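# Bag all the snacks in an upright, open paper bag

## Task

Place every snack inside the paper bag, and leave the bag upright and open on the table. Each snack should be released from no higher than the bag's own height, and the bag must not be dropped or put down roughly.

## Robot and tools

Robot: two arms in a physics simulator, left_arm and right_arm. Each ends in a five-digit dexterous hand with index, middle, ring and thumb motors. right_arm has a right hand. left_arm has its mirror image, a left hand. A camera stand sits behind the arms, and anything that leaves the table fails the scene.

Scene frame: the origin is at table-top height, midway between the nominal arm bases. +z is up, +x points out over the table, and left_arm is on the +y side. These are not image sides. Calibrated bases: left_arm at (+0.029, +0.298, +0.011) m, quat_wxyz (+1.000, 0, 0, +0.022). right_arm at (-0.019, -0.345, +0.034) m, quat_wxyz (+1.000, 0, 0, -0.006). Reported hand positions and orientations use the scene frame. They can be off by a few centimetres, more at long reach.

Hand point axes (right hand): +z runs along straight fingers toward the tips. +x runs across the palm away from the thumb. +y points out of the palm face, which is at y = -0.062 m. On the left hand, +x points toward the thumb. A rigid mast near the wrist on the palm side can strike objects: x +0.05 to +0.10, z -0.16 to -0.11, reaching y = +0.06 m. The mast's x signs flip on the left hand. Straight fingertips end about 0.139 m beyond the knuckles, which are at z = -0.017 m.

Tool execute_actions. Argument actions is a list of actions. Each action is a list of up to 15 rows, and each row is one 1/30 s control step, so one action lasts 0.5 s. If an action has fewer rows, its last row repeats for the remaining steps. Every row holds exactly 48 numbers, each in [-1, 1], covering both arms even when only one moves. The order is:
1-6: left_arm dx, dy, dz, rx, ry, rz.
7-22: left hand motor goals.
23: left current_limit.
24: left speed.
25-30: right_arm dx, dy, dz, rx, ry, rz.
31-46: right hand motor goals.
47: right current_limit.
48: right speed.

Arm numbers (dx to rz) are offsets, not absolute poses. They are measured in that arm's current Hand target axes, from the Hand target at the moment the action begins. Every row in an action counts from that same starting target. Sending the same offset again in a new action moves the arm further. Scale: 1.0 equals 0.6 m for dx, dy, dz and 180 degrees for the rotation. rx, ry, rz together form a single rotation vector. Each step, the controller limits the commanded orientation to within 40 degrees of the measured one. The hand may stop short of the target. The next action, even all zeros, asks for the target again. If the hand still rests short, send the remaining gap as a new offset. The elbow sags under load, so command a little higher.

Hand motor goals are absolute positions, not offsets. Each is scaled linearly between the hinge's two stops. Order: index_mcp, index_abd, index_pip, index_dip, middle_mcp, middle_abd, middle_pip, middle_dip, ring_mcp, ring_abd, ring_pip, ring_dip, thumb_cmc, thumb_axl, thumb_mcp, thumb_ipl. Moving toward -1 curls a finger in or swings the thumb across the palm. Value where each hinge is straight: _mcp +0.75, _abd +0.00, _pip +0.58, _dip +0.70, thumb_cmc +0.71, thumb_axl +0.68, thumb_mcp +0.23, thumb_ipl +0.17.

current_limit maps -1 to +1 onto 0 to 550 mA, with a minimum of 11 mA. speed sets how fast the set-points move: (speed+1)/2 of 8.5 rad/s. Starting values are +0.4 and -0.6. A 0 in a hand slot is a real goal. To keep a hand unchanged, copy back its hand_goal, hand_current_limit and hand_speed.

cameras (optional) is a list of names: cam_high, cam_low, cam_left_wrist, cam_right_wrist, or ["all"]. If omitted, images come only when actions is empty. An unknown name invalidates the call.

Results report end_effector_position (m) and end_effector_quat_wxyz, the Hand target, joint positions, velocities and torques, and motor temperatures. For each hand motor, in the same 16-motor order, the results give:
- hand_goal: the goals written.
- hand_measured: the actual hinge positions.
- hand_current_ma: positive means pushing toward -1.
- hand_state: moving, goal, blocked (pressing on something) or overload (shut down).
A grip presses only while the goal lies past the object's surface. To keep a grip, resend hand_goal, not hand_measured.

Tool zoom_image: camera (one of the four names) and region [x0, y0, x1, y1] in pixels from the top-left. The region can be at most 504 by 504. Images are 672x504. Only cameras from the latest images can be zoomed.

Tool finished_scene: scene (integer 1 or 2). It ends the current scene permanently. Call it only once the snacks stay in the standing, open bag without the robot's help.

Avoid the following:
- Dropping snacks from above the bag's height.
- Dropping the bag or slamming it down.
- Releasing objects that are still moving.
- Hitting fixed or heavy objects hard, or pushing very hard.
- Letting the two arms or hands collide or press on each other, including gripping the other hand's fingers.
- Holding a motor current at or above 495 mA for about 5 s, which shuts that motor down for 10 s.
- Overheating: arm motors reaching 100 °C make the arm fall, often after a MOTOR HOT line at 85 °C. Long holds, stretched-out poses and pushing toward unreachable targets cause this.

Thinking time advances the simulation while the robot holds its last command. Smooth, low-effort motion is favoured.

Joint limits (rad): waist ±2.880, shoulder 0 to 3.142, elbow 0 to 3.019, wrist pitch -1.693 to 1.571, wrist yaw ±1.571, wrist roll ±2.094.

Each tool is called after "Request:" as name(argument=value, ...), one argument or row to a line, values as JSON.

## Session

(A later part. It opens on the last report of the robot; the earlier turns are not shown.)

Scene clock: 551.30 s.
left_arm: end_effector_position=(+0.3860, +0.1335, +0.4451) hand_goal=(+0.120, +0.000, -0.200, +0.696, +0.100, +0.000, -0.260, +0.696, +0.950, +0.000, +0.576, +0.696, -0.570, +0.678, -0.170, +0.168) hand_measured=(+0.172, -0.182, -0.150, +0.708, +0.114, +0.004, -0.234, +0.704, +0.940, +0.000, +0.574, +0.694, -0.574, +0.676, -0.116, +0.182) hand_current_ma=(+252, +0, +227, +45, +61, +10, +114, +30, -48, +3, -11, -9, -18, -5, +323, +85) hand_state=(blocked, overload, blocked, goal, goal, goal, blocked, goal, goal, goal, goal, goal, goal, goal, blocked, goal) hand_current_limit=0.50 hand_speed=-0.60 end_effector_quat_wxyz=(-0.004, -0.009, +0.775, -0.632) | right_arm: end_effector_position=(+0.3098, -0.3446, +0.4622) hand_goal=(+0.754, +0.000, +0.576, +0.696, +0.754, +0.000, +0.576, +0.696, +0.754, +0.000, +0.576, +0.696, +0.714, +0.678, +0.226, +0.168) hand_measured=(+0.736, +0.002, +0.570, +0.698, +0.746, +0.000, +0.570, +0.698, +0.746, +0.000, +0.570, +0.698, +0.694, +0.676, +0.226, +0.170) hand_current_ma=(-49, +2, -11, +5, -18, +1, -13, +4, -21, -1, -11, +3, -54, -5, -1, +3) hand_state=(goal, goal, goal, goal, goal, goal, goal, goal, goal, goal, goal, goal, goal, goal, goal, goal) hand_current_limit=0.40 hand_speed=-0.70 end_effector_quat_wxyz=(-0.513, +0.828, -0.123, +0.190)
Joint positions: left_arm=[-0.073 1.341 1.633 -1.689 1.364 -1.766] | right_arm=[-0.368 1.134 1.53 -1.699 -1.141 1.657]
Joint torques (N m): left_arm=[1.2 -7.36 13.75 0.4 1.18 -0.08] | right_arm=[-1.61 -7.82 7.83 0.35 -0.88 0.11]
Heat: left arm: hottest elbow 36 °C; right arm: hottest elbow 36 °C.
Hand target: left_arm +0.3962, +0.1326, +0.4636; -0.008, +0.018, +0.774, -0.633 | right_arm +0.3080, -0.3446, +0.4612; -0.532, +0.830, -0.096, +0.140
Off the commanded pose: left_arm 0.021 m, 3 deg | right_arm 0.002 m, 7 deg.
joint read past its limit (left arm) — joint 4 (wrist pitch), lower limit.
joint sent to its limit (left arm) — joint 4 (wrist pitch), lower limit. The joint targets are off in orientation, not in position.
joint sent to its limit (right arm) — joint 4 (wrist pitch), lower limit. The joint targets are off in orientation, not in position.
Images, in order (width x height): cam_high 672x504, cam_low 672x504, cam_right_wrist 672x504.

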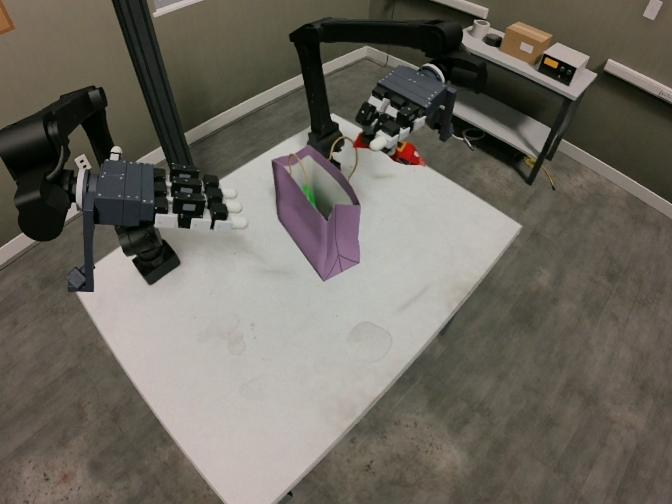

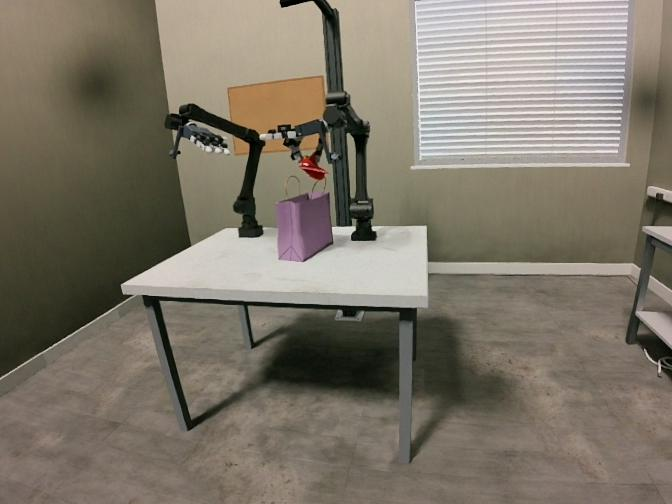

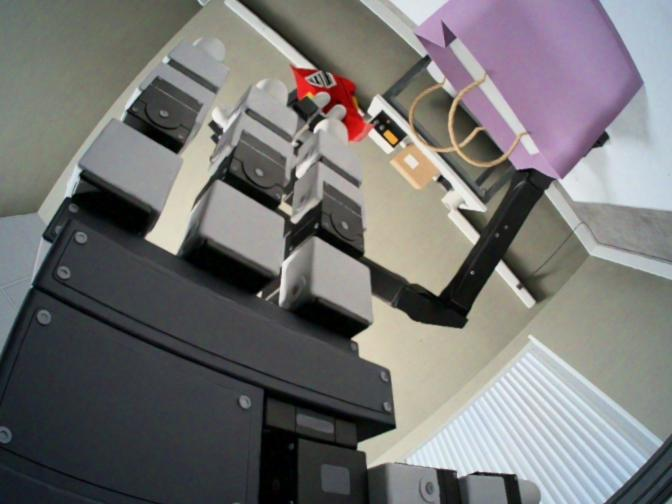

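Request:
execute_actions(
  actions=[
    [[0.0298,-0.021,0.0989,0,0.0706,0.015,0.12,0,-0.2,0.696,0.1,0,-0.26,0.696,0.95,0,0.576,0.696,-0.571,0.678,-0.17,0.168,0.5,-0.6,0,0,0,0,0,0,0.754,0,0.576,0.696,0.754,0,0.576,0.696,0.754,0,0.576,0.696,0.714,0.678,0.226,0.168,0.4,-0.7]],
    [[0.0446,-0.0136,0.064,0,0.0435,0.0092,0.12,0,-0.2,0.696,0.1,0,-0.26,0.696,0.95,0,0.576,0.696,-0.571,0.678,-0.17,0.168,0.5,-0.6,0,0,0,0,0,0,0.754,0,0.576,0.696,0.754,0,0.576,0.696,0.754,0,0.576,0.696,0.714,0.678,0.226,0.168,0.4,-0.7]],
  ],
  cameras=["cam_high","cam_low","cam_right_wrist"],
)

Request:
zoom_image(
  camera="cam_high",
  region=[240, 60, 440, 240],
)

Request:
zoom_image(
  camera="cam_right_wrist",
  region=[300, 0, 672, 250],
)

Request:
zoom_image(
  camera="cam_low",
  region=[240, 120, 420, 280],
)

Scene clock: 554.13 s.
left_arm: end_effector_position=(+0.3400, +0.0424, +0.4448) hand_goal=(+0.120, +0.000, -0.200, +0.696, +0.100, +0.000, -0.260, +0.696, +0.950, +0.000, +0.576, +0.696, -0.570, +0.678, -0.170, +0.168) hand_measured=(+0.172, -0.182, -0.150, +0.708, +0.112, +0.004, -0.234, +0.704, +0.940, +0.000, +0.574, +0.694, -0.574, +0.676, -0.116, +0.182) hand_current_ma=(+251, +0, +223, +45, +56, +10, +111, +30, -48, +2, -11, -9, -18, -5, +323, +85) hand_state=(blocked, overload, blocked, goal, goal, goal, blocked, goal, goal, goal, goal, goal, goal, goal, blocked, goal) hand_current_limit=0.50 hand_speed=-0.60 end_effector_quat_wxyz=(-0.086, +0.095, +0.770, -0.624) | right_arm: end_effector_position=(+0.3098, -0.3446, +0.4622) hand_goal=(+0.754, +0.000, +0.576, +0.696, +0.754, +0.000, +0.576, +0.696, +0.754, +0.000, +0.576, +0.696, +0.714, +0.678, +0.226, +0.168) hand_measured=(+0.736, +0.002, +0.570, +0.698, +0.746, +0.000, +0.570, +0.698, +0.746, +0.000, +0.570, +0.698, +0.694, +0.676, +0.226, +0.170) hand_current_ma=(-49, +2, -11, +5, -18, +1, -13, +4, -21, -1, -11, +3, -54, -5, -1, +3) hand_state=(goal, goal, goal, goal, goal, goal, goal, goal, goal, goal, goal, goal, goal, goal, goal, goal) hand_current_limit=0.40 hand_speed=-0.70 end_effector_quat_wxyz=(-0.513, +0.828, -0.123, +0.190)
Joint positions: left_arm=[-0.341 1.368 1.66 -1.689 1.361 -1.763] | right_arm=[-0.368 1.134 1.53 -1.699 -1.141 1.657]
Joint torques (N m): left_arm=[0.97 -10.05 12.11 0.43 1.07 0.06] | right_arm=[-1.85 -7.65 7.69 0.39 -0.89 0.12]
Heat: left arm: hottest elbow 37 °C; right arm: hottest elbow 36 °C.
Hand target: left_arm +0.3399, +0.0419, +0.4638; -0.122, +0.160, +0.759, -0.620 | right_arm +0.3080, -0.3446, +0.4612; -0.532, +0.830, -0.096, +0.140
Off the commanded pose: left_arm 0.019 m, 9 deg | right_arm 0.002 m, 7 deg.
joint read past its limit (left arm) — joint 4 (wrist pitch), lower limit.
joint sent to its limit (left arm) — joint 4 (wrist pitch), lower limit. The joint targets are off in orientation, not in position.
joint sent to its limit (right arm) — joint 4 (wrist pitch), lower limit. The joint targets are off in orientation, not in position.
Images, in order (width x height): cam_high 672x504, cam_low 672x504, cam_right_wrist 672x504.

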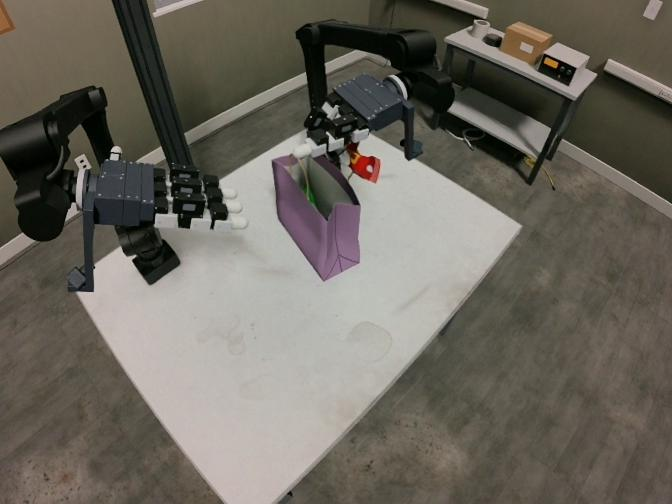

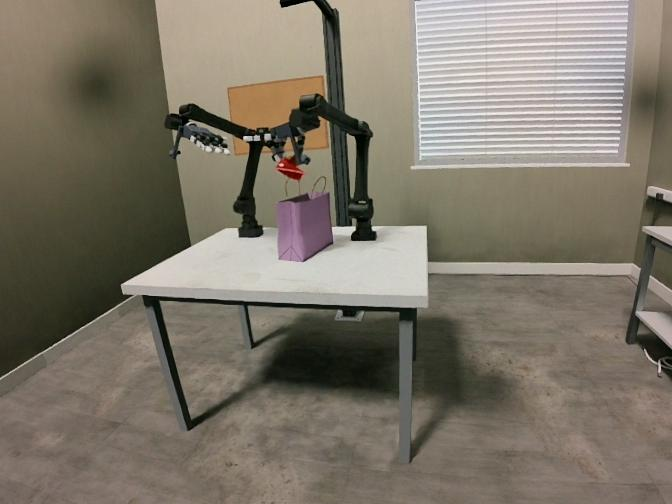

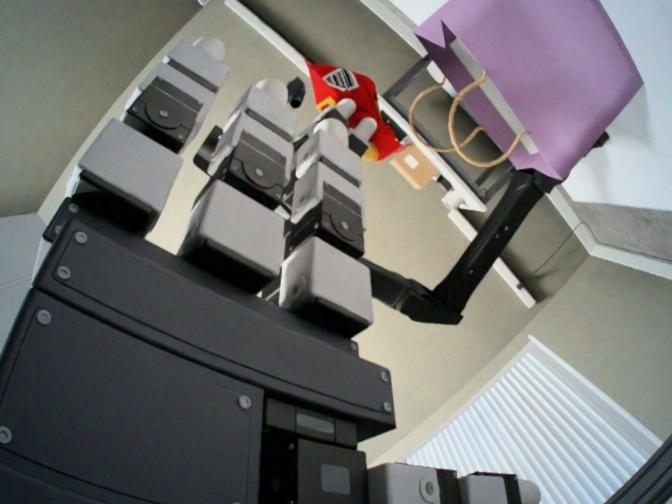

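Scaled by 2.520.

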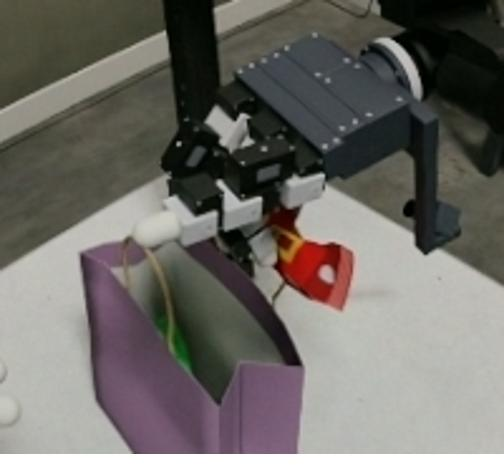

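Scaled by 1.355 from the camera's 672x504 image, which has a finer 960x720 frame.

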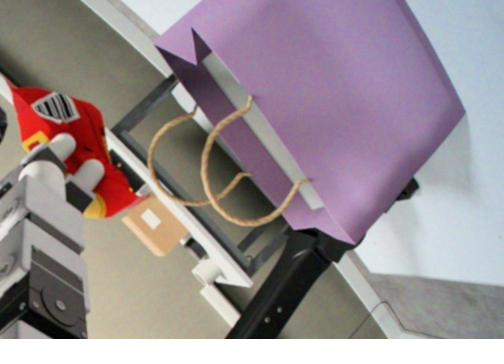

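Scaled by 2.800.

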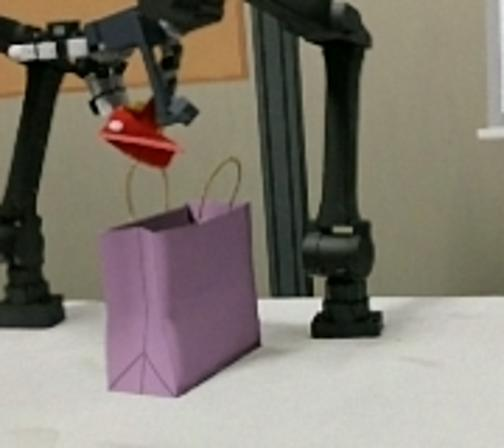

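Request:
zoom_image(
  camera="cam_high",
  region=[310, 120, 400, 200],
)

Request:
zoom_image(
  camera="cam_right_wrist",
  region=[290, 40, 450, 180],
)

Request:
zoom_image(
  camera="cam_low",
  region=[250, 120, 350, 200],
)

Scaled by 5.600.

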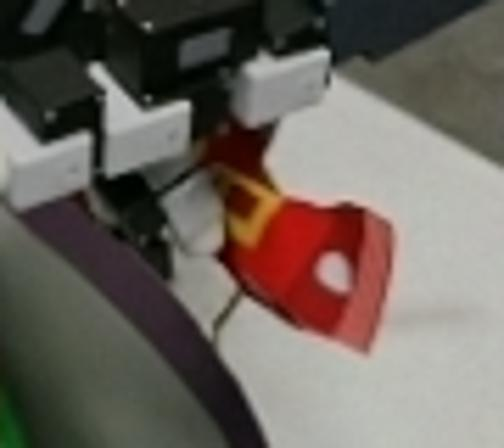

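Scaled by 3.150 from the camera's 672x504 image, which has a finer 960x720 frame.

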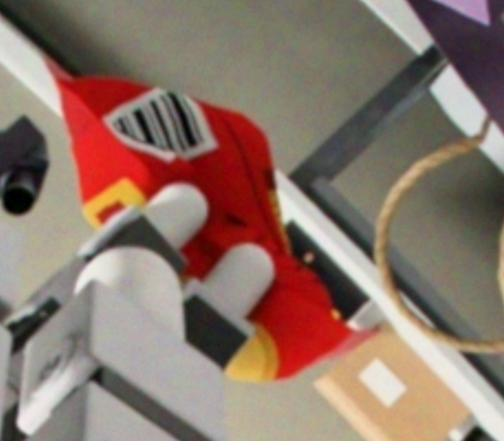

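Scaled by 5.040.

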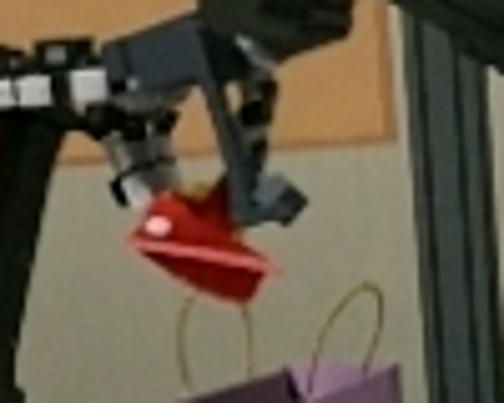

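Request:
execute_actions(
  actions=[
    [[0.0767,-0.0168,0.0297,0,0.0652,0.0139,0.12,0,-0.2,0.696,0.1,0,-0.26,0.696,0.95,0,0.576,0.696,-0.571,0.678,-0.17,0.168,0.5,-0.6,0,0,0,0,0,0,0.754,0,0.576,0.696,0.754,0,0.576,0.696,0.754,0,0.576,0.696,0.714,0.678,0.226,0.168,0.4,-0.7]],
  ],
  cameras=["cam_high","cam_low","cam_right_wrist"],
)

Request:
zoom_image(
  camera="cam_high",
  region=[260, 100, 380, 200],
)

Request:
zoom_image(
  camera="cam_right_wrist",
  region=[300, 0, 672, 250],
)

Request:
zoom_image(
  camera="cam_low",
  region=[230, 110, 370, 220],
)

Scene clock: 559.00 s.
left_arm: end_effector_position=(+0.2910, +0.0436, +0.4723) hand_goal=(+0.120, +0.000, -0.200, +0.696, +0.100, +0.000, -0.260, +0.696, +0.950, +0.000, +0.576, +0.696, -0.570, +0.678, -0.170, +0.168) hand_measured=(+0.172, -0.182, -0.150, +0.708, +0.112, +0.004, -0.234, +0.704, +0.940, +0.000, +0.574, +0.694, -0.574, +0.676, -0.116, +0.182) hand_current_ma=(+251, +0, +223, +45, +56, +10, +111, +30, -48, +2, -11, -9, -17, -5, +323, +85) hand_state=(blocked, overload, blocked, goal, goal, goal, blocked, goal, goal, goal, goal, goal, goal, goal, blocked, goal) hand_current_limit=0.50 hand_speed=-0.60 end_effector_quat_wxyz=(-0.061, +0.143, +0.765, -0.625) | right_arm: end_effector_position=(+0.3098, -0.3446, +0.4622) hand_goal=(+0.754, +0.000, +0.576, +0.696, +0.754, +0.000, +0.576, +0.696, +0.754, +0.000, +0.576, +0.696, +0.714, +0.678, +0.226, +0.168) hand_measured=(+0.736, +0.002, +0.570, +0.698, +0.746, +0.000, +0.570, +0.698, +0.746, +0.000, +0.570, +0.698, +0.694, +0.676, +0.226, +0.170) hand_current_ma=(-49, +2, -11, +5, -18, +1, -13, +4, -21, -1, -11, +3, -54, -5, -1, +3) hand_state=(goal, goal, goal, goal, goal, goal, goal, goal, goal, goal, goal, goal, goal, goal, goal, goal) hand_current_limit=0.40 hand_speed=-0.70 end_effector_quat_wxyz=(-0.513, +0.828, -0.123, +0.190)
Joint positions: left_arm=[-0.385 1.244 1.627 -1.687 1.351 -1.757] | right_arm=[-0.368 1.134 1.53 -1.699 -1.141 1.657]
Joint torques (N m): left_arm=[0.56 -7.12 8.61 0.46 1.12 0.09] | right_arm=[-1.38 -7.36 7.86 0.39 -0.87 0.11]
Heat: left arm: hottest elbow 36 °C; right arm: hottest elbow 36 °C.
Hand target: left_arm +0.2899, +0.0421, +0.4696; -0.185, +0.239, +0.738, -0.603 | right_arm +0.3080, -0.3446, +0.4612; -0.532, +0.830, -0.096, +0.140
Off the commanded pose: left_arm 0.003 m, 18 deg | right_arm 0.002 m, 7 deg.
joint sent to its limit (left arm) — joint 4 (wrist pitch), lower limit. The joint targets are off in orientation, not in position.
joint sent to its limit (right arm) — joint 4 (wrist pitch), lower limit. The joint targets are off in orientation, not in position.
Images, in order (width x height): cam_high 672x504, cam_low 672x504, cam_right_wrist 672x504.

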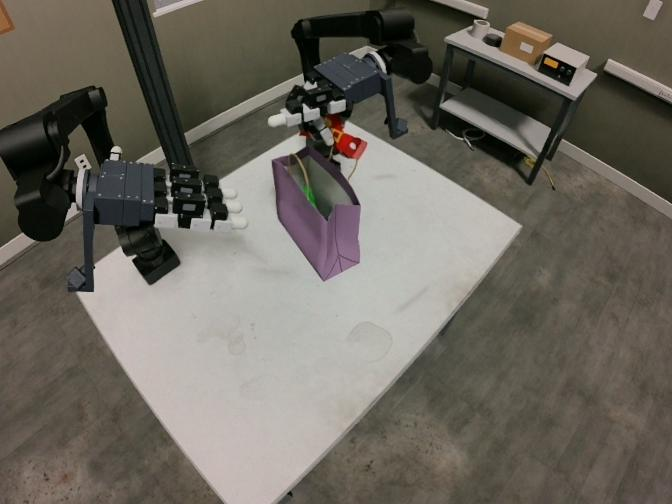

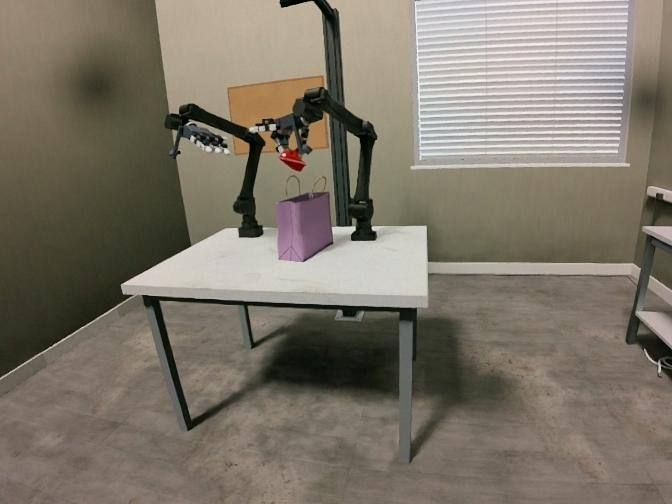

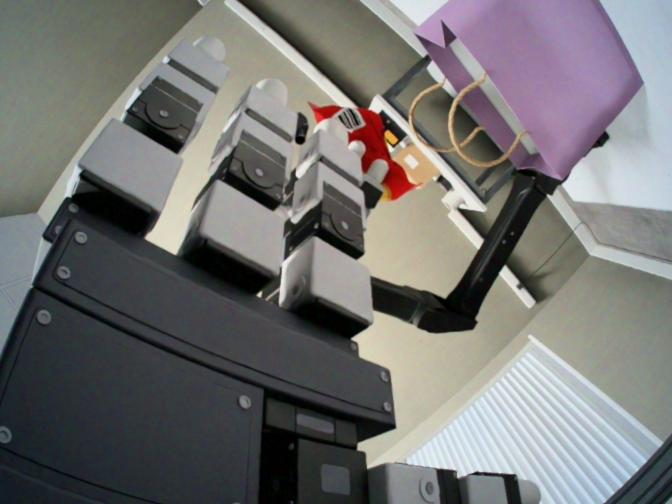

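Scaled by 4.200.

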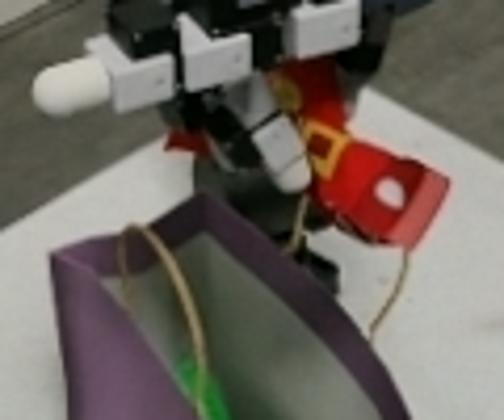

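Scaled by 1.355 from the camera's 672x504 image, which has a finer 960x720 frame.

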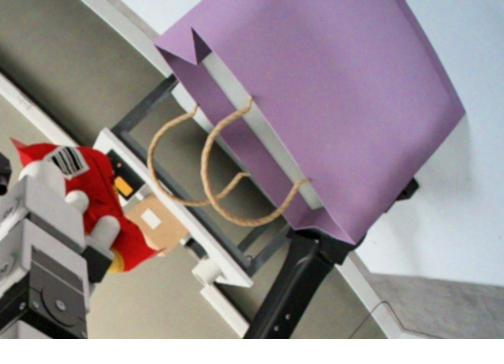

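Scaled by 3.600.

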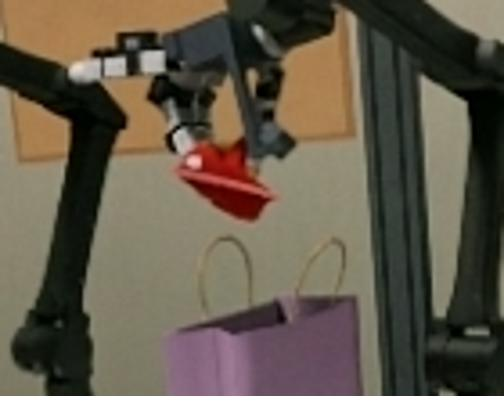

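Request:
execute_actions(
  actions=[
    [[-0.0592,0.0329,-0.1145,0,-0.0652,-0.0139,0.12,0,-0.2,0.696,0.1,0,-0.26,0.696,0.95,0,0.576,0.696,-0.571,0.678,-0.17,0.168,0.5,-0.6,0,0,0,0,0,0,0.754,0,0.576,0.696,0.754,0,0.576,0.696,0.754,0,0.576,0.696,0.714,0.678,0.226,0.168,0.4,-0.7]],
    [[-0.04,0.0663,-0.1512,0,-0.0706,-0.015,0.12,0,-0.2,0.696,0.1,0,-0.26,0.696,0.95,0,0.576,0.696,-0.571,0.678,-0.17,0.168,0.5,-0.6,0,0,0,0,0,0,0.754,0,0.576,0.696,0.754,0,0.576,0.696,0.754,0,0.576,0.696,0.714,0.678,0.226,0.168,0.4,-0.7]],
    [[-0.002,0.1807,-0.0485,0,-0.0435,-0.0092,0.12,0,-0.2,0.696,0.1,0,-0.26,0.696,0.95,0,0.576,0.696,-0.571,0.678,-0.17,0.168,0.5,-0.6,0,0,0,0,0,0,0.754,0,0.576,0.696,0.754,0,0.576,0.696,0.754,0,0.576,0.696,0.714,0.678,0.226,0.168,0.4,-0.7]],
    [[0.019,0.1767,-0.0298,0,0,0,0.12,0,-0.2,0.696,0.1,0,-0.26,0.696,0.95,0,0.576,0.696,-0.571,0.678,-0.17,0.168,0.5,-0.6,0,0,0,0,0,0,0.754,0,0.576,0.696,0.754,0,0.576,0.696,0.754,0,0.576,0.696,0.714,0.678,0.226,0.168,0.4,-0.7]],
    [[0.0012,0.1537,-0.0015,0,0,0,0.12,0,-0.2,0.696,0.1,0,-0.26,0.696,0.95,0,0.576,0.696,-0.571,0.678,-0.17,0.168,0.5,-0.6,0,0,0,0,0,0,0.754,0,0.576,0.696,0.754,0,0.576,0.696,0.754,0,0.576,0.696,0.714,0.678,0.226,0.168,0.4,-0.7]],
  ],
  cameras=["cam_high","cam_low","cam_right_wrist"],
)

Request:
zoom_image(
  camera="cam_high",
  region=[360, 150, 460, 240],
)

Request:
zoom_image(
  camera="cam_low",
  region=[290, 190, 410, 280],
)

Scene clock: 570.60 s.
left_arm: end_effector_position=(+0.4180, +0.2619, +0.1504) hand_goal=(+0.120, +0.000, -0.200, +0.696, +0.100, +0.000, -0.260, +0.696, +0.950, +0.000, +0.576, +0.696, -0.570, +0.678, -0.170, +0.168) hand_measured=(+0.172, -0.184, -0.150, +0.708, +0.112, +0.004, -0.234, +0.704, +0.940, +0.000, +0.574, +0.694, -0.574, +0.676, -0.116, +0.182) hand_current_ma=(+251, +0, +222, +45, +57, +10, +110, +30, -46, +2, -11, -9, -15, -6, +319, +85) hand_state=(blocked, overload, blocked, goal, goal, goal, blocked, goal, goal, goal, goal, goal, goal, goal, blocked, goal) hand_current_limit=0.50 hand_speed=-0.60 end_effector_quat_wxyz=(+0.023, -0.019, +0.802, -0.597) | right_arm: end_effector_position=(+0.3098, -0.3446, +0.4622) hand_goal=(+0.754, +0.000, +0.576, +0.696, +0.754, +0.000, +0.576, +0.696, +0.754, +0.000, +0.576, +0.696, +0.714, +0.678, +0.226, +0.168) hand_measured=(+0.736, +0.002, +0.570, +0.698, +0.746, +0.000, +0.570, +0.698, +0.746, +0.000, +0.570, +0.698, +0.694, +0.676, +0.226, +0.170) hand_current_ma=(-49, +2, -11, +5, -18, +1, -13, +4, -21, -1, -11, +3, -54, -5, -1, +3) hand_state=(goal, goal, goal, goal, goal, goal, goal, goal, goal, goal, goal, goal, goal, goal, goal, goal) hand_current_limit=0.40 hand_speed=-0.70 end_effector_quat_wxyz=(-0.513, +0.828, -0.123, +0.190)
Joint positions: left_arm=[0.217 1.637 1.171 -1.686 1.221 -0.946] | right_arm=[-0.368 1.134 1.53 -1.699 -1.141 1.657]
Joint torques (N m): left_arm=[1.73 -10.93 8.53 -0.8 0.77 0.08] | right_arm=[-1.49 -7.36 7.82 0.36 -0.86 0.13]
Heat: left arm: hottest elbow 36 °C; right arm: hottest elbow 36 °C.
Hand target: left_arm +0.4237, +0.2663, +0.1534; -0.008, +0.018, +0.774, -0.633 | right_arm +0.3080, -0.3446, +0.4612; -0.532, +0.830, -0.096, +0.140
Off the commanded pose: left_arm 0.008 m, 8 deg | right_arm 0.002 m, 7 deg.
joint sent to its limit (left arm) — joint 4 (wrist pitch), lower limit. The joint targets are off in orientation, not in position.
joint sent to its limit (right arm) — joint 4 (wrist pitch), lower limit. The joint targets are off in orientation, not in position.
Images, in order (width x height): cam_high 672x504, cam_low 672x504, cam_right_wrist 672x504.

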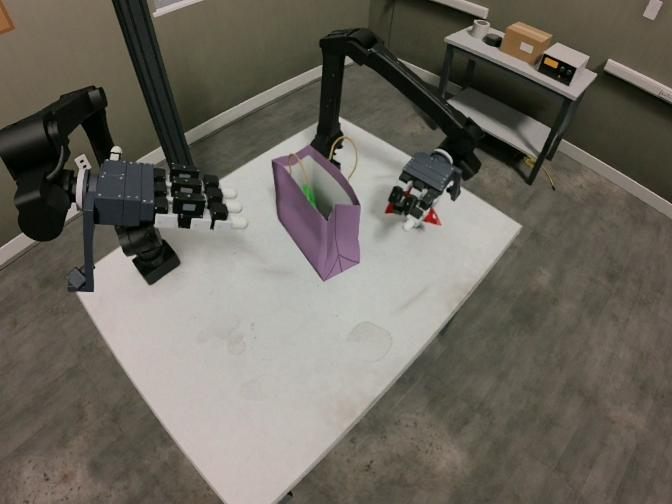

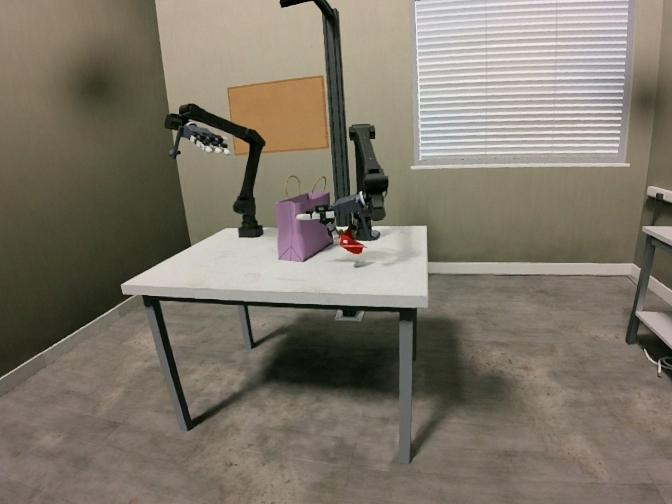

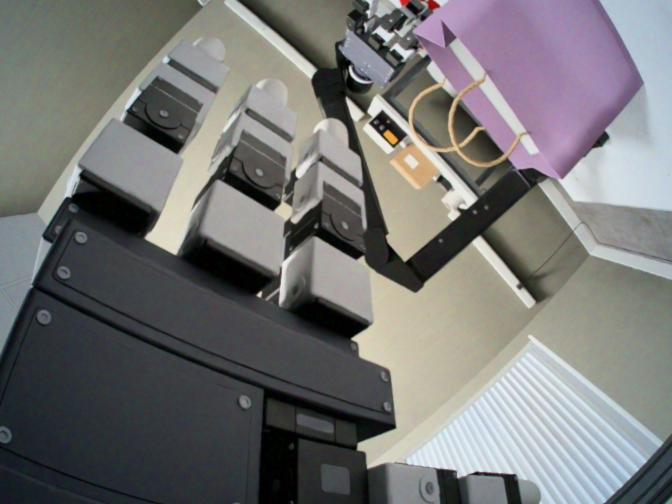

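Scaled by 5.040.

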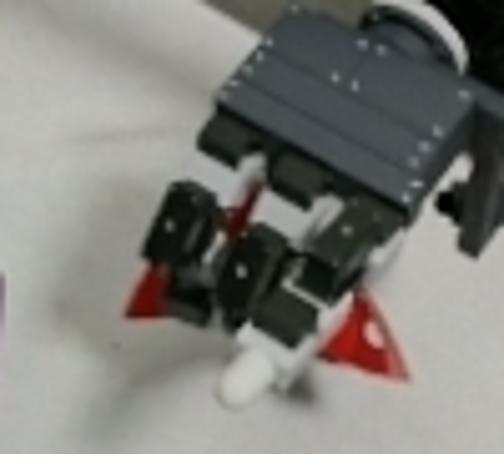

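Scaled by 4.200.

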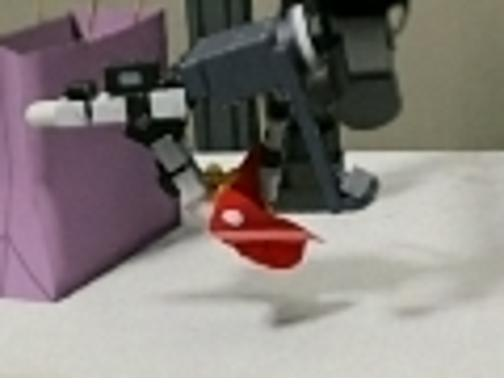

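Request:
execute_actions(
  actions=[
    [[0,0.04,0.008,0,0,0,0.12,0,-0.2,0.696,0.35,0,-0.1,0.696,0.95,0,0.576,0.696,-0.571,0.678,-0.17,0.168,0.5,-0.6,0,0,0,0,0,0,0.754,0,0.576,0.696,0.754,0,0.576,0.696,0.754,0,0.576,0.696,0.714,0.678,0.226,0.168,0.4,-0.7]],
    [[0,0,0,0,0,0,0.12,0,-0.2,0.696,0.35,0,-0.1,0.696,0.95,0,0.576,0.696,-0.66,0.678,-0.17,0.168,0.5,-0.7,0,0,0,0,0,0,0.754,0,0.576,0.696,0.754,0,0.576,0.696,0.754,0,0.576,0.696,0.714,0.678,0.226,0.168,0.4,-0.7]],
  ],
  cameras=["cam_high","cam_low"],
)

Request:
zoom_image(
  camera="cam_high",
  region=[360, 150, 460, 240],
)

Request:
zoom_image(
  camera="cam_low",
  region=[290, 190, 410, 280],
)

Scene clock: 573.13 s.
left_arm: end_effector_position=(+0.4235, +0.2631, +0.1336) hand_goal=(+0.120, +0.000, -0.200, +0.696, +0.350, +0.000, -0.100, +0.696, +0.950, +0.000, +0.576, +0.696, -0.660, +0.678, -0.170, +0.168) hand_measured=(+0.172, -0.134, -0.158, +0.708, +0.334, +0.004, -0.102, +0.700, +0.940, +0.000, +0.574, +0.694, -0.656, +0.678, -0.124, +0.182) hand_current_ma=(+251, +0, +184, +45, -69, +10, -11, +12, -46, +2, -11, -9, +13, +1, +273, +85) hand_state=(blocked, overload, blocked, goal, goal, goal, goal, goal, goal, goal, goal, goal, goal, goal, blocked, goal) hand_current_limit=0.50 hand_speed=-0.70 end_effector_quat_wxyz=(+0.026, -0.003, +0.800, -0.599) | right_arm: end_effector_position=(+0.3098, -0.3446, +0.4622) hand_goal=(+0.754, +0.000, +0.576, +0.696, +0.754, +0.000, +0.576, +0.696, +0.754, +0.000, +0.576, +0.696, +0.714, +0.678, +0.226, +0.168) hand_measured=(+0.736, +0.002, +0.570, +0.698, +0.746, +0.000, +0.570, +0.698, +0.746, +0.000, +0.570, +0.698, +0.694, +0.676, +0.226, +0.170) hand_current_ma=(-49, +2, -11, +5, -18, +1, -13, +4, -21, -1, -11, +3, -54, -5, -1, +3) hand_state=(goal, goal, goal, goal, goal, goal, goal, goal, goal, goal, goal, goal, goal, goal, goal, goal) hand_current_limit=0.40 hand_speed=-0.70 end_effector_quat_wxyz=(-0.513, +0.828, -0.123, +0.190)
Joint positions: left_arm=[0.217 1.68 1.171 -1.686 1.217 -0.877] | right_arm=[-0.368 1.134 1.53 -1.699 -1.141 1.657]
Joint torques (N m): left_arm=[1.85 -10.23 7.28 -0.88 0.77 0.09] | right_arm=[-1.08 -7.71 7.8 0.39 -0.9 0.12]
Heat: left arm: hottest elbow 36 °C; right arm: hottest elbow 36 °C.
Hand target: left_arm +0.4240, +0.2663, +0.1289; -0.008, +0.018, +0.774, -0.633 | right_arm +0.3080, -0.3446, +0.4612; -0.532, +0.830, -0.096, +0.140
Off the commanded pose: left_arm 0.006 m, 7 deg | right_arm 0.002 m, 7 deg.
joint sent to its limit (left arm) — joint 4 (wrist pitch), lower limit. The joint targets are off in orientation, not in position.
joint sent to its limit (right arm) — joint 4 (wrist pitch), lower limit. The joint targets are off in orientation, not in position.
Images, in order (width x height): cam_high 672x504, cam_low 672x504.

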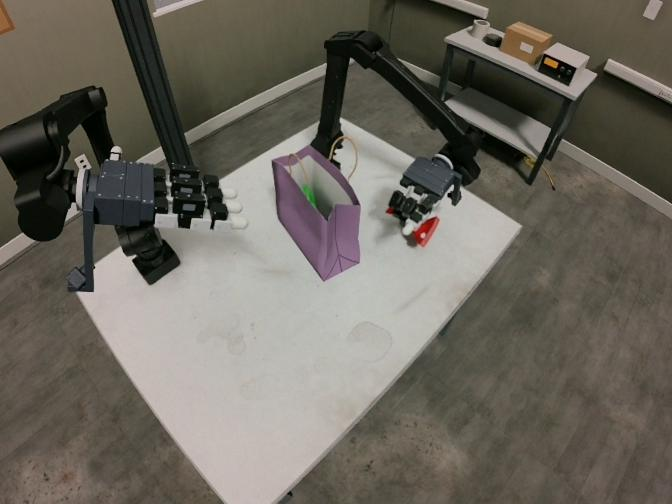

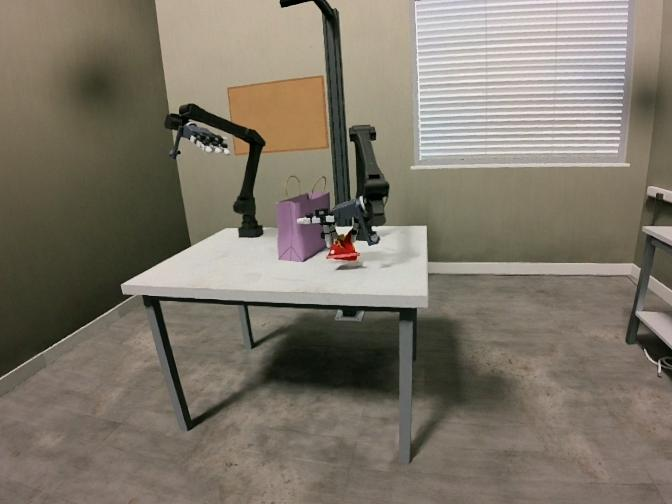

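Scaled by 5.040.

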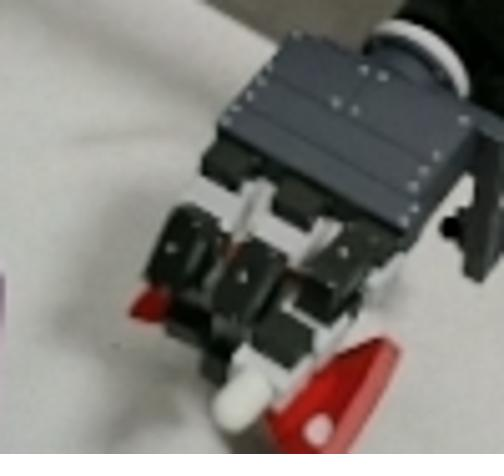

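Scaled by 4.200.

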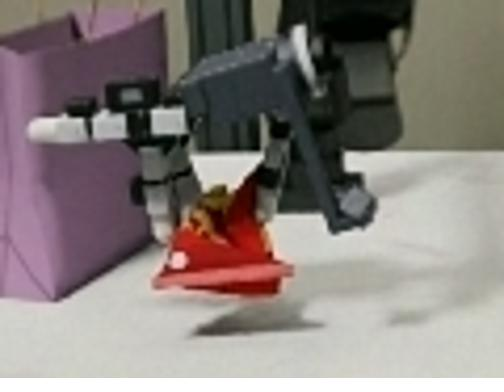

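Request:
zoom_image(
  camera="cam_high",
  region=[370, 180, 460, 260],
)

Scaled by 5.600.

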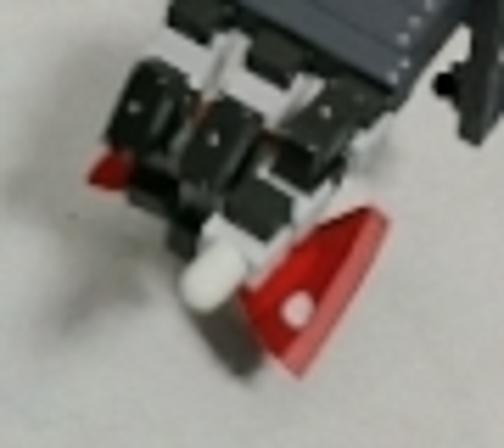

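Request:
execute_actions(
  actions=[
    [[-0.0017,-0.1733,0.0142,0,0,0,0.12,0,-0.2,0.696,0.35,0,-0.1,0.696,0.95,0,0.576,0.696,-0.66,0.678,-0.17,0.168,0.5,-0.7,0,0,0,0,0,0,0.754,0,0.576,0.696,0.754,0,0.576,0.696,0.754,0,0.576,0.696,0.714,0.678,0.226,0.168,0.4,-0.7]],
    [[-0.0083,-0.1733,0.0142,0,0,0,0.12,0,-0.2,0.696,0.35,0,-0.1,0.696,0.95,0,0.576,0.696,-0.66,0.678,-0.17,0.168,0.5,-0.7,0,0,0,0,0,0,0.754,0,0.576,0.696,0.754,0,0.576,0.696,0.754,0,0.576,0.696,0.714,0.678,0.226,0.168,0.4,-0.7]],
    [[0.0067,-0.149,0.0197,0,0,0,0.12,0,-0.2,0.696,0.35,0,-0.1,0.696,0.95,0,0.576,0.696,-0.66,0.678,-0.17,0.168,0.5,-0.7,0,0,0,0,0,0,0.754,0,0.576,0.696,0.754,0,0.576,0.696,0.754,0,0.576,0.696,0.714,0.678,0.226,0.168,0.4,-0.7]],
    [[0.0307,-0.0892,0.0589,0,0,0,0.12,0,-0.2,0.696,0.35,0,-0.1,0.696,0.95,0,0.576,0.696,-0.66,0.678,-0.17,0.168,0.5,-0.7,0,0,0,0,0,0,0.754,0,0.576,0.696,0.754,0,0.576,0.696,0.754,0,0.576,0.696,0.714,0.678,0.226,0.168,0.4,-0.7]],
  ],
  cameras=["cam_high","cam_low","cam_right_wrist"],
)

Request:
zoom_image(
  camera="cam_high",
  region=[320, 80, 450, 190],
)

Request:
zoom_image(
  camera="cam_right_wrist",
  region=[270, 0, 472, 150],
)

Request:
zoom_image(
  camera="cam_low",
  region=[250, 110, 390, 220],
)

Scene clock: 578.13 s.
left_arm: end_effector_position=(+0.3950, +0.1366, +0.4345) hand_goal=(+0.120, +0.000, -0.200, +0.696, +0.350, +0.000, -0.100, +0.696, +0.950, +0.000, +0.576, +0.696, -0.660, +0.678, -0.170, +0.168) hand_measured=(+0.168, -0.124, -0.158, +0.708, +0.336, +0.002, -0.102, +0.700, +0.940, +0.000, +0.574, +0.694, -0.658, +0.678, -0.124, +0.182) hand_current_ma=(+230, +0, +182, +45, -57, +9, -11, +11, -46, +2, -11, -9, +11, +3, +271, +85) hand_state=(blocked, overload, blocked, goal, goal, goal, goal, goal, goal, goal, goal, goal, goal, goal, blocked, goal) hand_current_limit=0.50 hand_speed=-0.70 end_effector_quat_wxyz=(-0.008, -0.017, +0.775, -0.632) | right_arm: end_effector_position=(+0.3098, -0.3446, +0.4622) hand_goal=(+0.754, +0.000, +0.576, +0.696, +0.754, +0.000, +0.576, +0.696, +0.754, +0.000, +0.576, +0.696, +0.714, +0.678, +0.226, +0.168) hand_measured=(+0.736, +0.002, +0.570, +0.698, +0.746, +0.000, +0.570, +0.698, +0.746, +0.000, +0.570, +0.698, +0.694, +0.676, +0.226, +0.170) hand_current_ma=(-49, +2, -11, +5, -18, +1, -13, +4, -21, -1, -11, +3, -54, -5, -1, +3) hand_state=(goal, goal, goal, goal, goal, goal, goal, goal, goal, goal, goal, goal, goal, goal, goal, goal) hand_current_limit=0.40 hand_speed=-0.70 end_effector_quat_wxyz=(-0.513, +0.828, -0.123, +0.190)
Joint positions: left_arm=[-0.064 1.364 1.625 -1.686 1.365 -1.755] | right_arm=[-0.368 1.134 1.53 -1.699 -1.141 1.657]
Joint torques (N m): left_arm=[0.79 -9.11 13.93 0.27 1.15 -0.06] | right_arm=[-1.03 -8 7.75 0.43 -0.9 0.08]
Heat: left arm: hottest elbow 36 °C; right arm: hottest elbow 36 °C.
Hand target: left_arm +0.3990, +0.1348, +0.4599; -0.008, +0.018, +0.774, -0.633 | right_arm +0.3080, -0.3446, +0.4612; -0.532, +0.830, -0.096, +0.140
Off the commanded pose: left_arm 0.026 m, 4 deg | right_arm 0.002 m, 7 deg.
joint sent to its limit (left arm) — joint 4 (wrist pitch), lower limit. The joint targets are off in orientation, not in position.
joint sent to its limit (right arm) — joint 4 (wrist pitch), lower limit. The joint targets are off in orientation, not in position.
Images, in order (width x height): cam_high 672x504, cam_low 672x504, cam_right_wrist 672x504.

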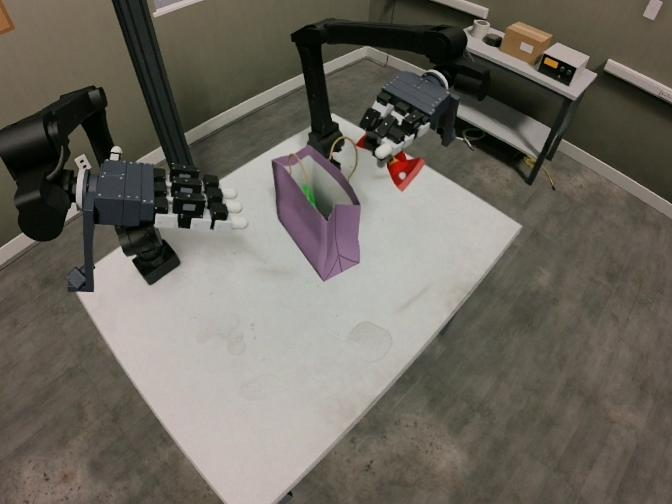

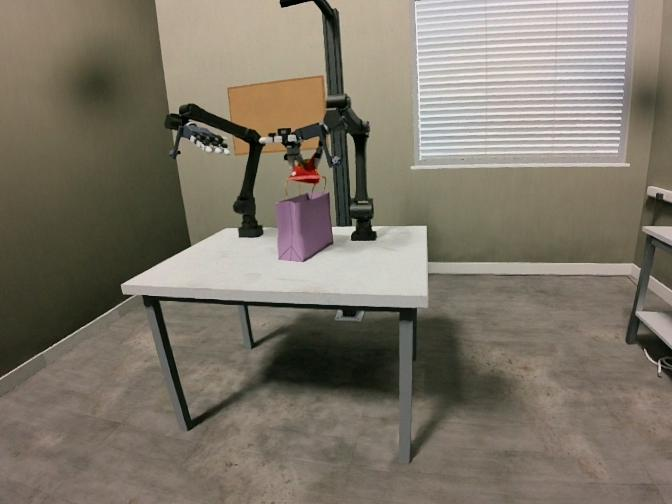

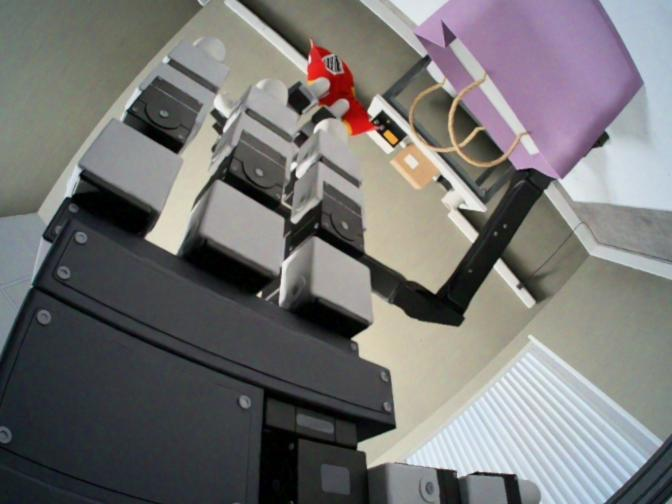

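Scaled by 3.877.

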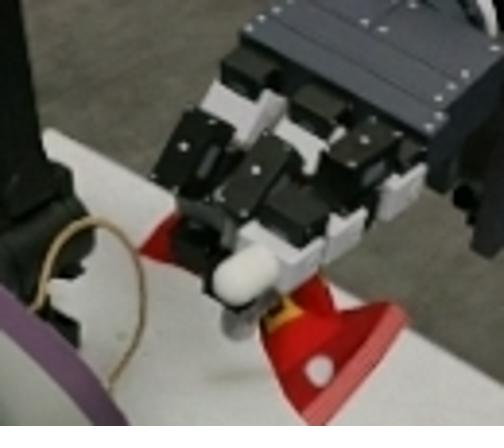

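Scaled by 2.495 from the camera's 672x504 image, which has a finer 960x720 frame.

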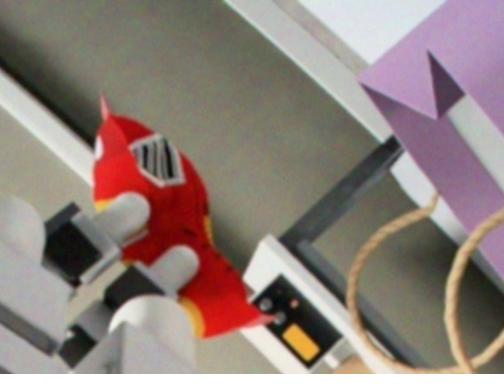

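Scaled by 3.600.

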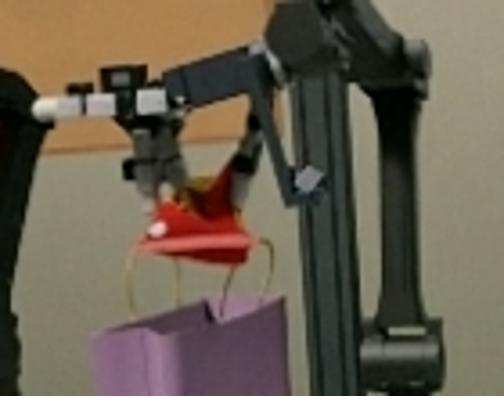

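Request:
execute_actions(
  actions=[
    [[0.0465,-0.0277,0.0982,0,0.0706,0.015,0.12,0,-0.2,0.696,0.95,0,0.2,0.696,0.95,0,0.576,0.696,-0.66,0.678,-0.17,0.168,0.5,-0.7,0,0,0,0,0,0,0.754,0,0.576,0.696,0.754,0,0.576,0.696,0.754,0,0.576,0.696,0.714,0.678,0.226,0.168,0.4,-0.7]],
    [[0.0512,-0.0072,0.0337,0,0.0217,0.0046,0.12,0,-0.2,0.696,0.95,0,0.576,0.696,0.95,0,0.576,0.696,-0.66,0.678,-0.17,0.168,0.5,-0.7,0,0,0,0,0,0,0.754,0,0.576,0.696,0.754,0,0.576,0.696,0.754,0,0.576,0.696,0.714,0.678,0.226,0.168,0.4,-0.7]],
  ],
  cameras=["cam_high","cam_low","cam_right_wrist"],
)

Request:
zoom_image(
  camera="cam_high",
  region=[280, 90, 400, 200],
)

Request:
zoom_image(
  camera="cam_right_wrist",
  region=[300, 0, 560, 200],
)

Request:
zoom_image(
  camera="cam_low",
  region=[240, 120, 370, 220],
)

Scene clock: 581.70 s.
left_arm: end_effector_position=(+0.3386, +0.0641, +0.4548) hand_goal=(+0.120, +0.000, -0.200, +0.696, +0.950, +0.000, +0.576, +0.696, +0.950, +0.000, +0.576, +0.696, -0.660, +0.678, -0.170, +0.168) hand_measured=(+0.166, -0.114, -0.160, +0.708, +0.926, +0.002, +0.568, +0.698, +0.940, +0.000, +0.574, +0.694, -0.658, +0.678, -0.124, +0.182) hand_current_ma=(+222, +0, +180, +45, -110, +8, -36, +10, -46, +2, -11, -9, +8, +3, +271, +85) hand_state=(blocked, overload, blocked, goal, blocked, goal, goal, goal, goal, goal, goal, goal, goal, goal, blocked, goal) hand_current_limit=0.50 hand_speed=-0.70 end_effector_quat_wxyz=(-0.054, +0.086, +0.771, -0.628) | right_arm: end_effector_position=(+0.3098, -0.3446, +0.4622) hand_goal=(+0.754, +0.000, +0.576, +0.696, +0.754, +0.000, +0.576, +0.696, +0.754, +0.000, +0.576, +0.696, +0.714, +0.678, +0.226, +0.168) hand_measured=(+0.736, +0.002, +0.570, +0.698, +0.746, +0.000, +0.570, +0.698, +0.746, +0.000, +0.570, +0.698, +0.694, +0.676, +0.226, +0.170) hand_current_ma=(-49, +2, -11, +5, -18, +1, -13, +4, -21, -1, -11, +3, -54, -5, -1, +3) hand_state=(goal, goal, goal, goal, goal, goal, goal, goal, goal, goal, goal, goal, goal, goal, goal, goal) hand_current_limit=0.40 hand_speed=-0.70 end_effector_quat_wxyz=(-0.513, +0.828, -0.123, +0.190)
Joint positions: left_arm=[-0.285 1.318 1.641 -1.686 1.359 -1.757] | right_arm=[-0.368 1.134 1.53 -1.699 -1.141 1.657]
Joint torques (N m): left_arm=[0.73 -9 10.24 0.36 1.18 -0.05] | right_arm=[-1.38 -7.47 7.82 0.42 -0.91 0.11]
Heat: left arm: hottest elbow 36 °C; right arm: hottest elbow 36 °C.
Hand target: left_arm +0.3337, +0.0630, +0.4641; -0.100, +0.133, +0.763, -0.624 | right_arm +0.3080, -0.3446, +0.4612; -0.532, +0.830, -0.096, +0.140
Off the commanded pose: left_arm 0.011 m, 8 deg | right_arm 0.002 m, 7 deg.
joint sent to its limit (left arm) — joint 4 (wrist pitch), lower limit. The joint targets are off in orientation, not in position.
joint sent to its limit (right arm) — joint 4 (wrist pitch), lower limit. The joint targets are off in orientation, not in position.
Images, in order (width x height): cam_high 672x504, cam_low 672x504, cam_right_wrist 672x504.

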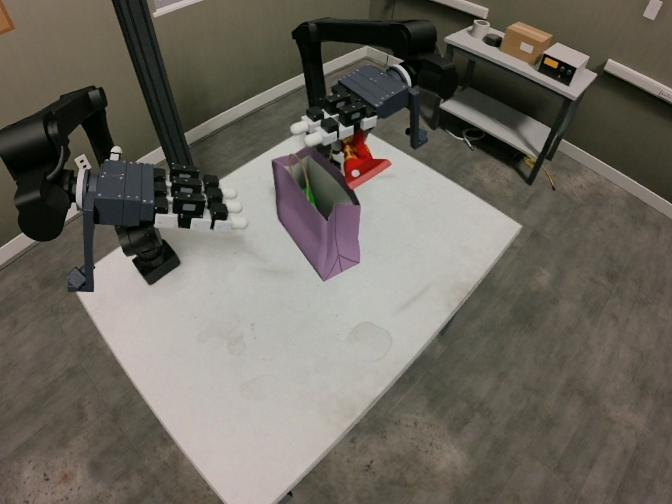

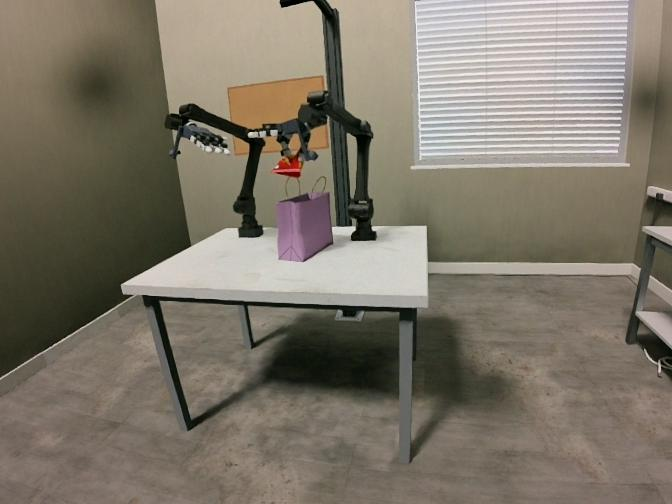

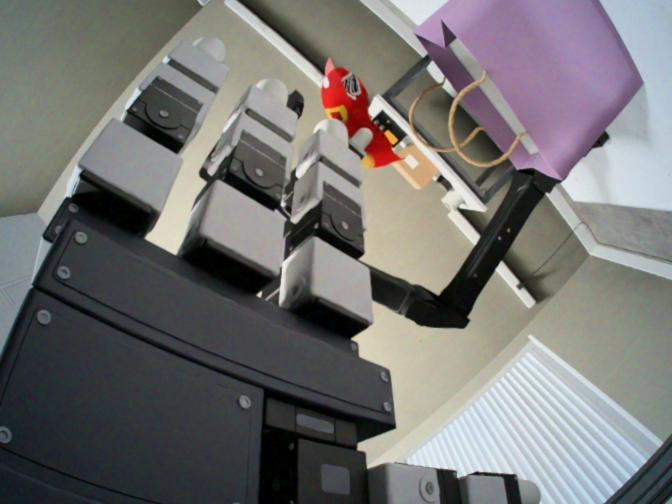

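Scaled by 4.200.

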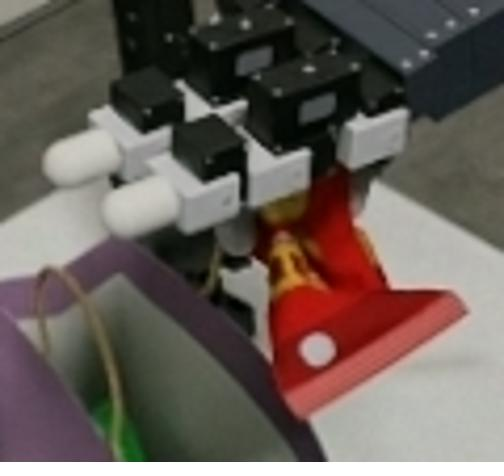

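Scaled by 1.938 from the camera's 672x504 image, which has a finer 960x720 frame.

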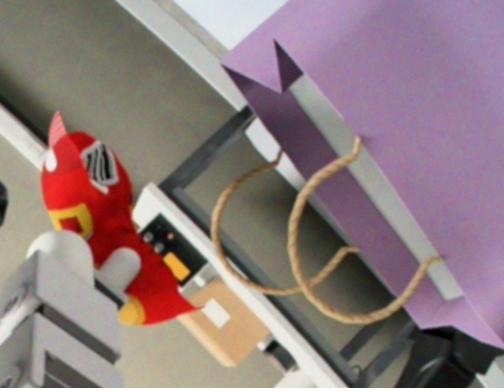

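Scaled by 3.877.

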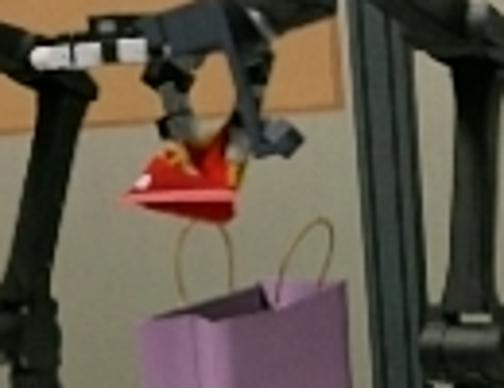

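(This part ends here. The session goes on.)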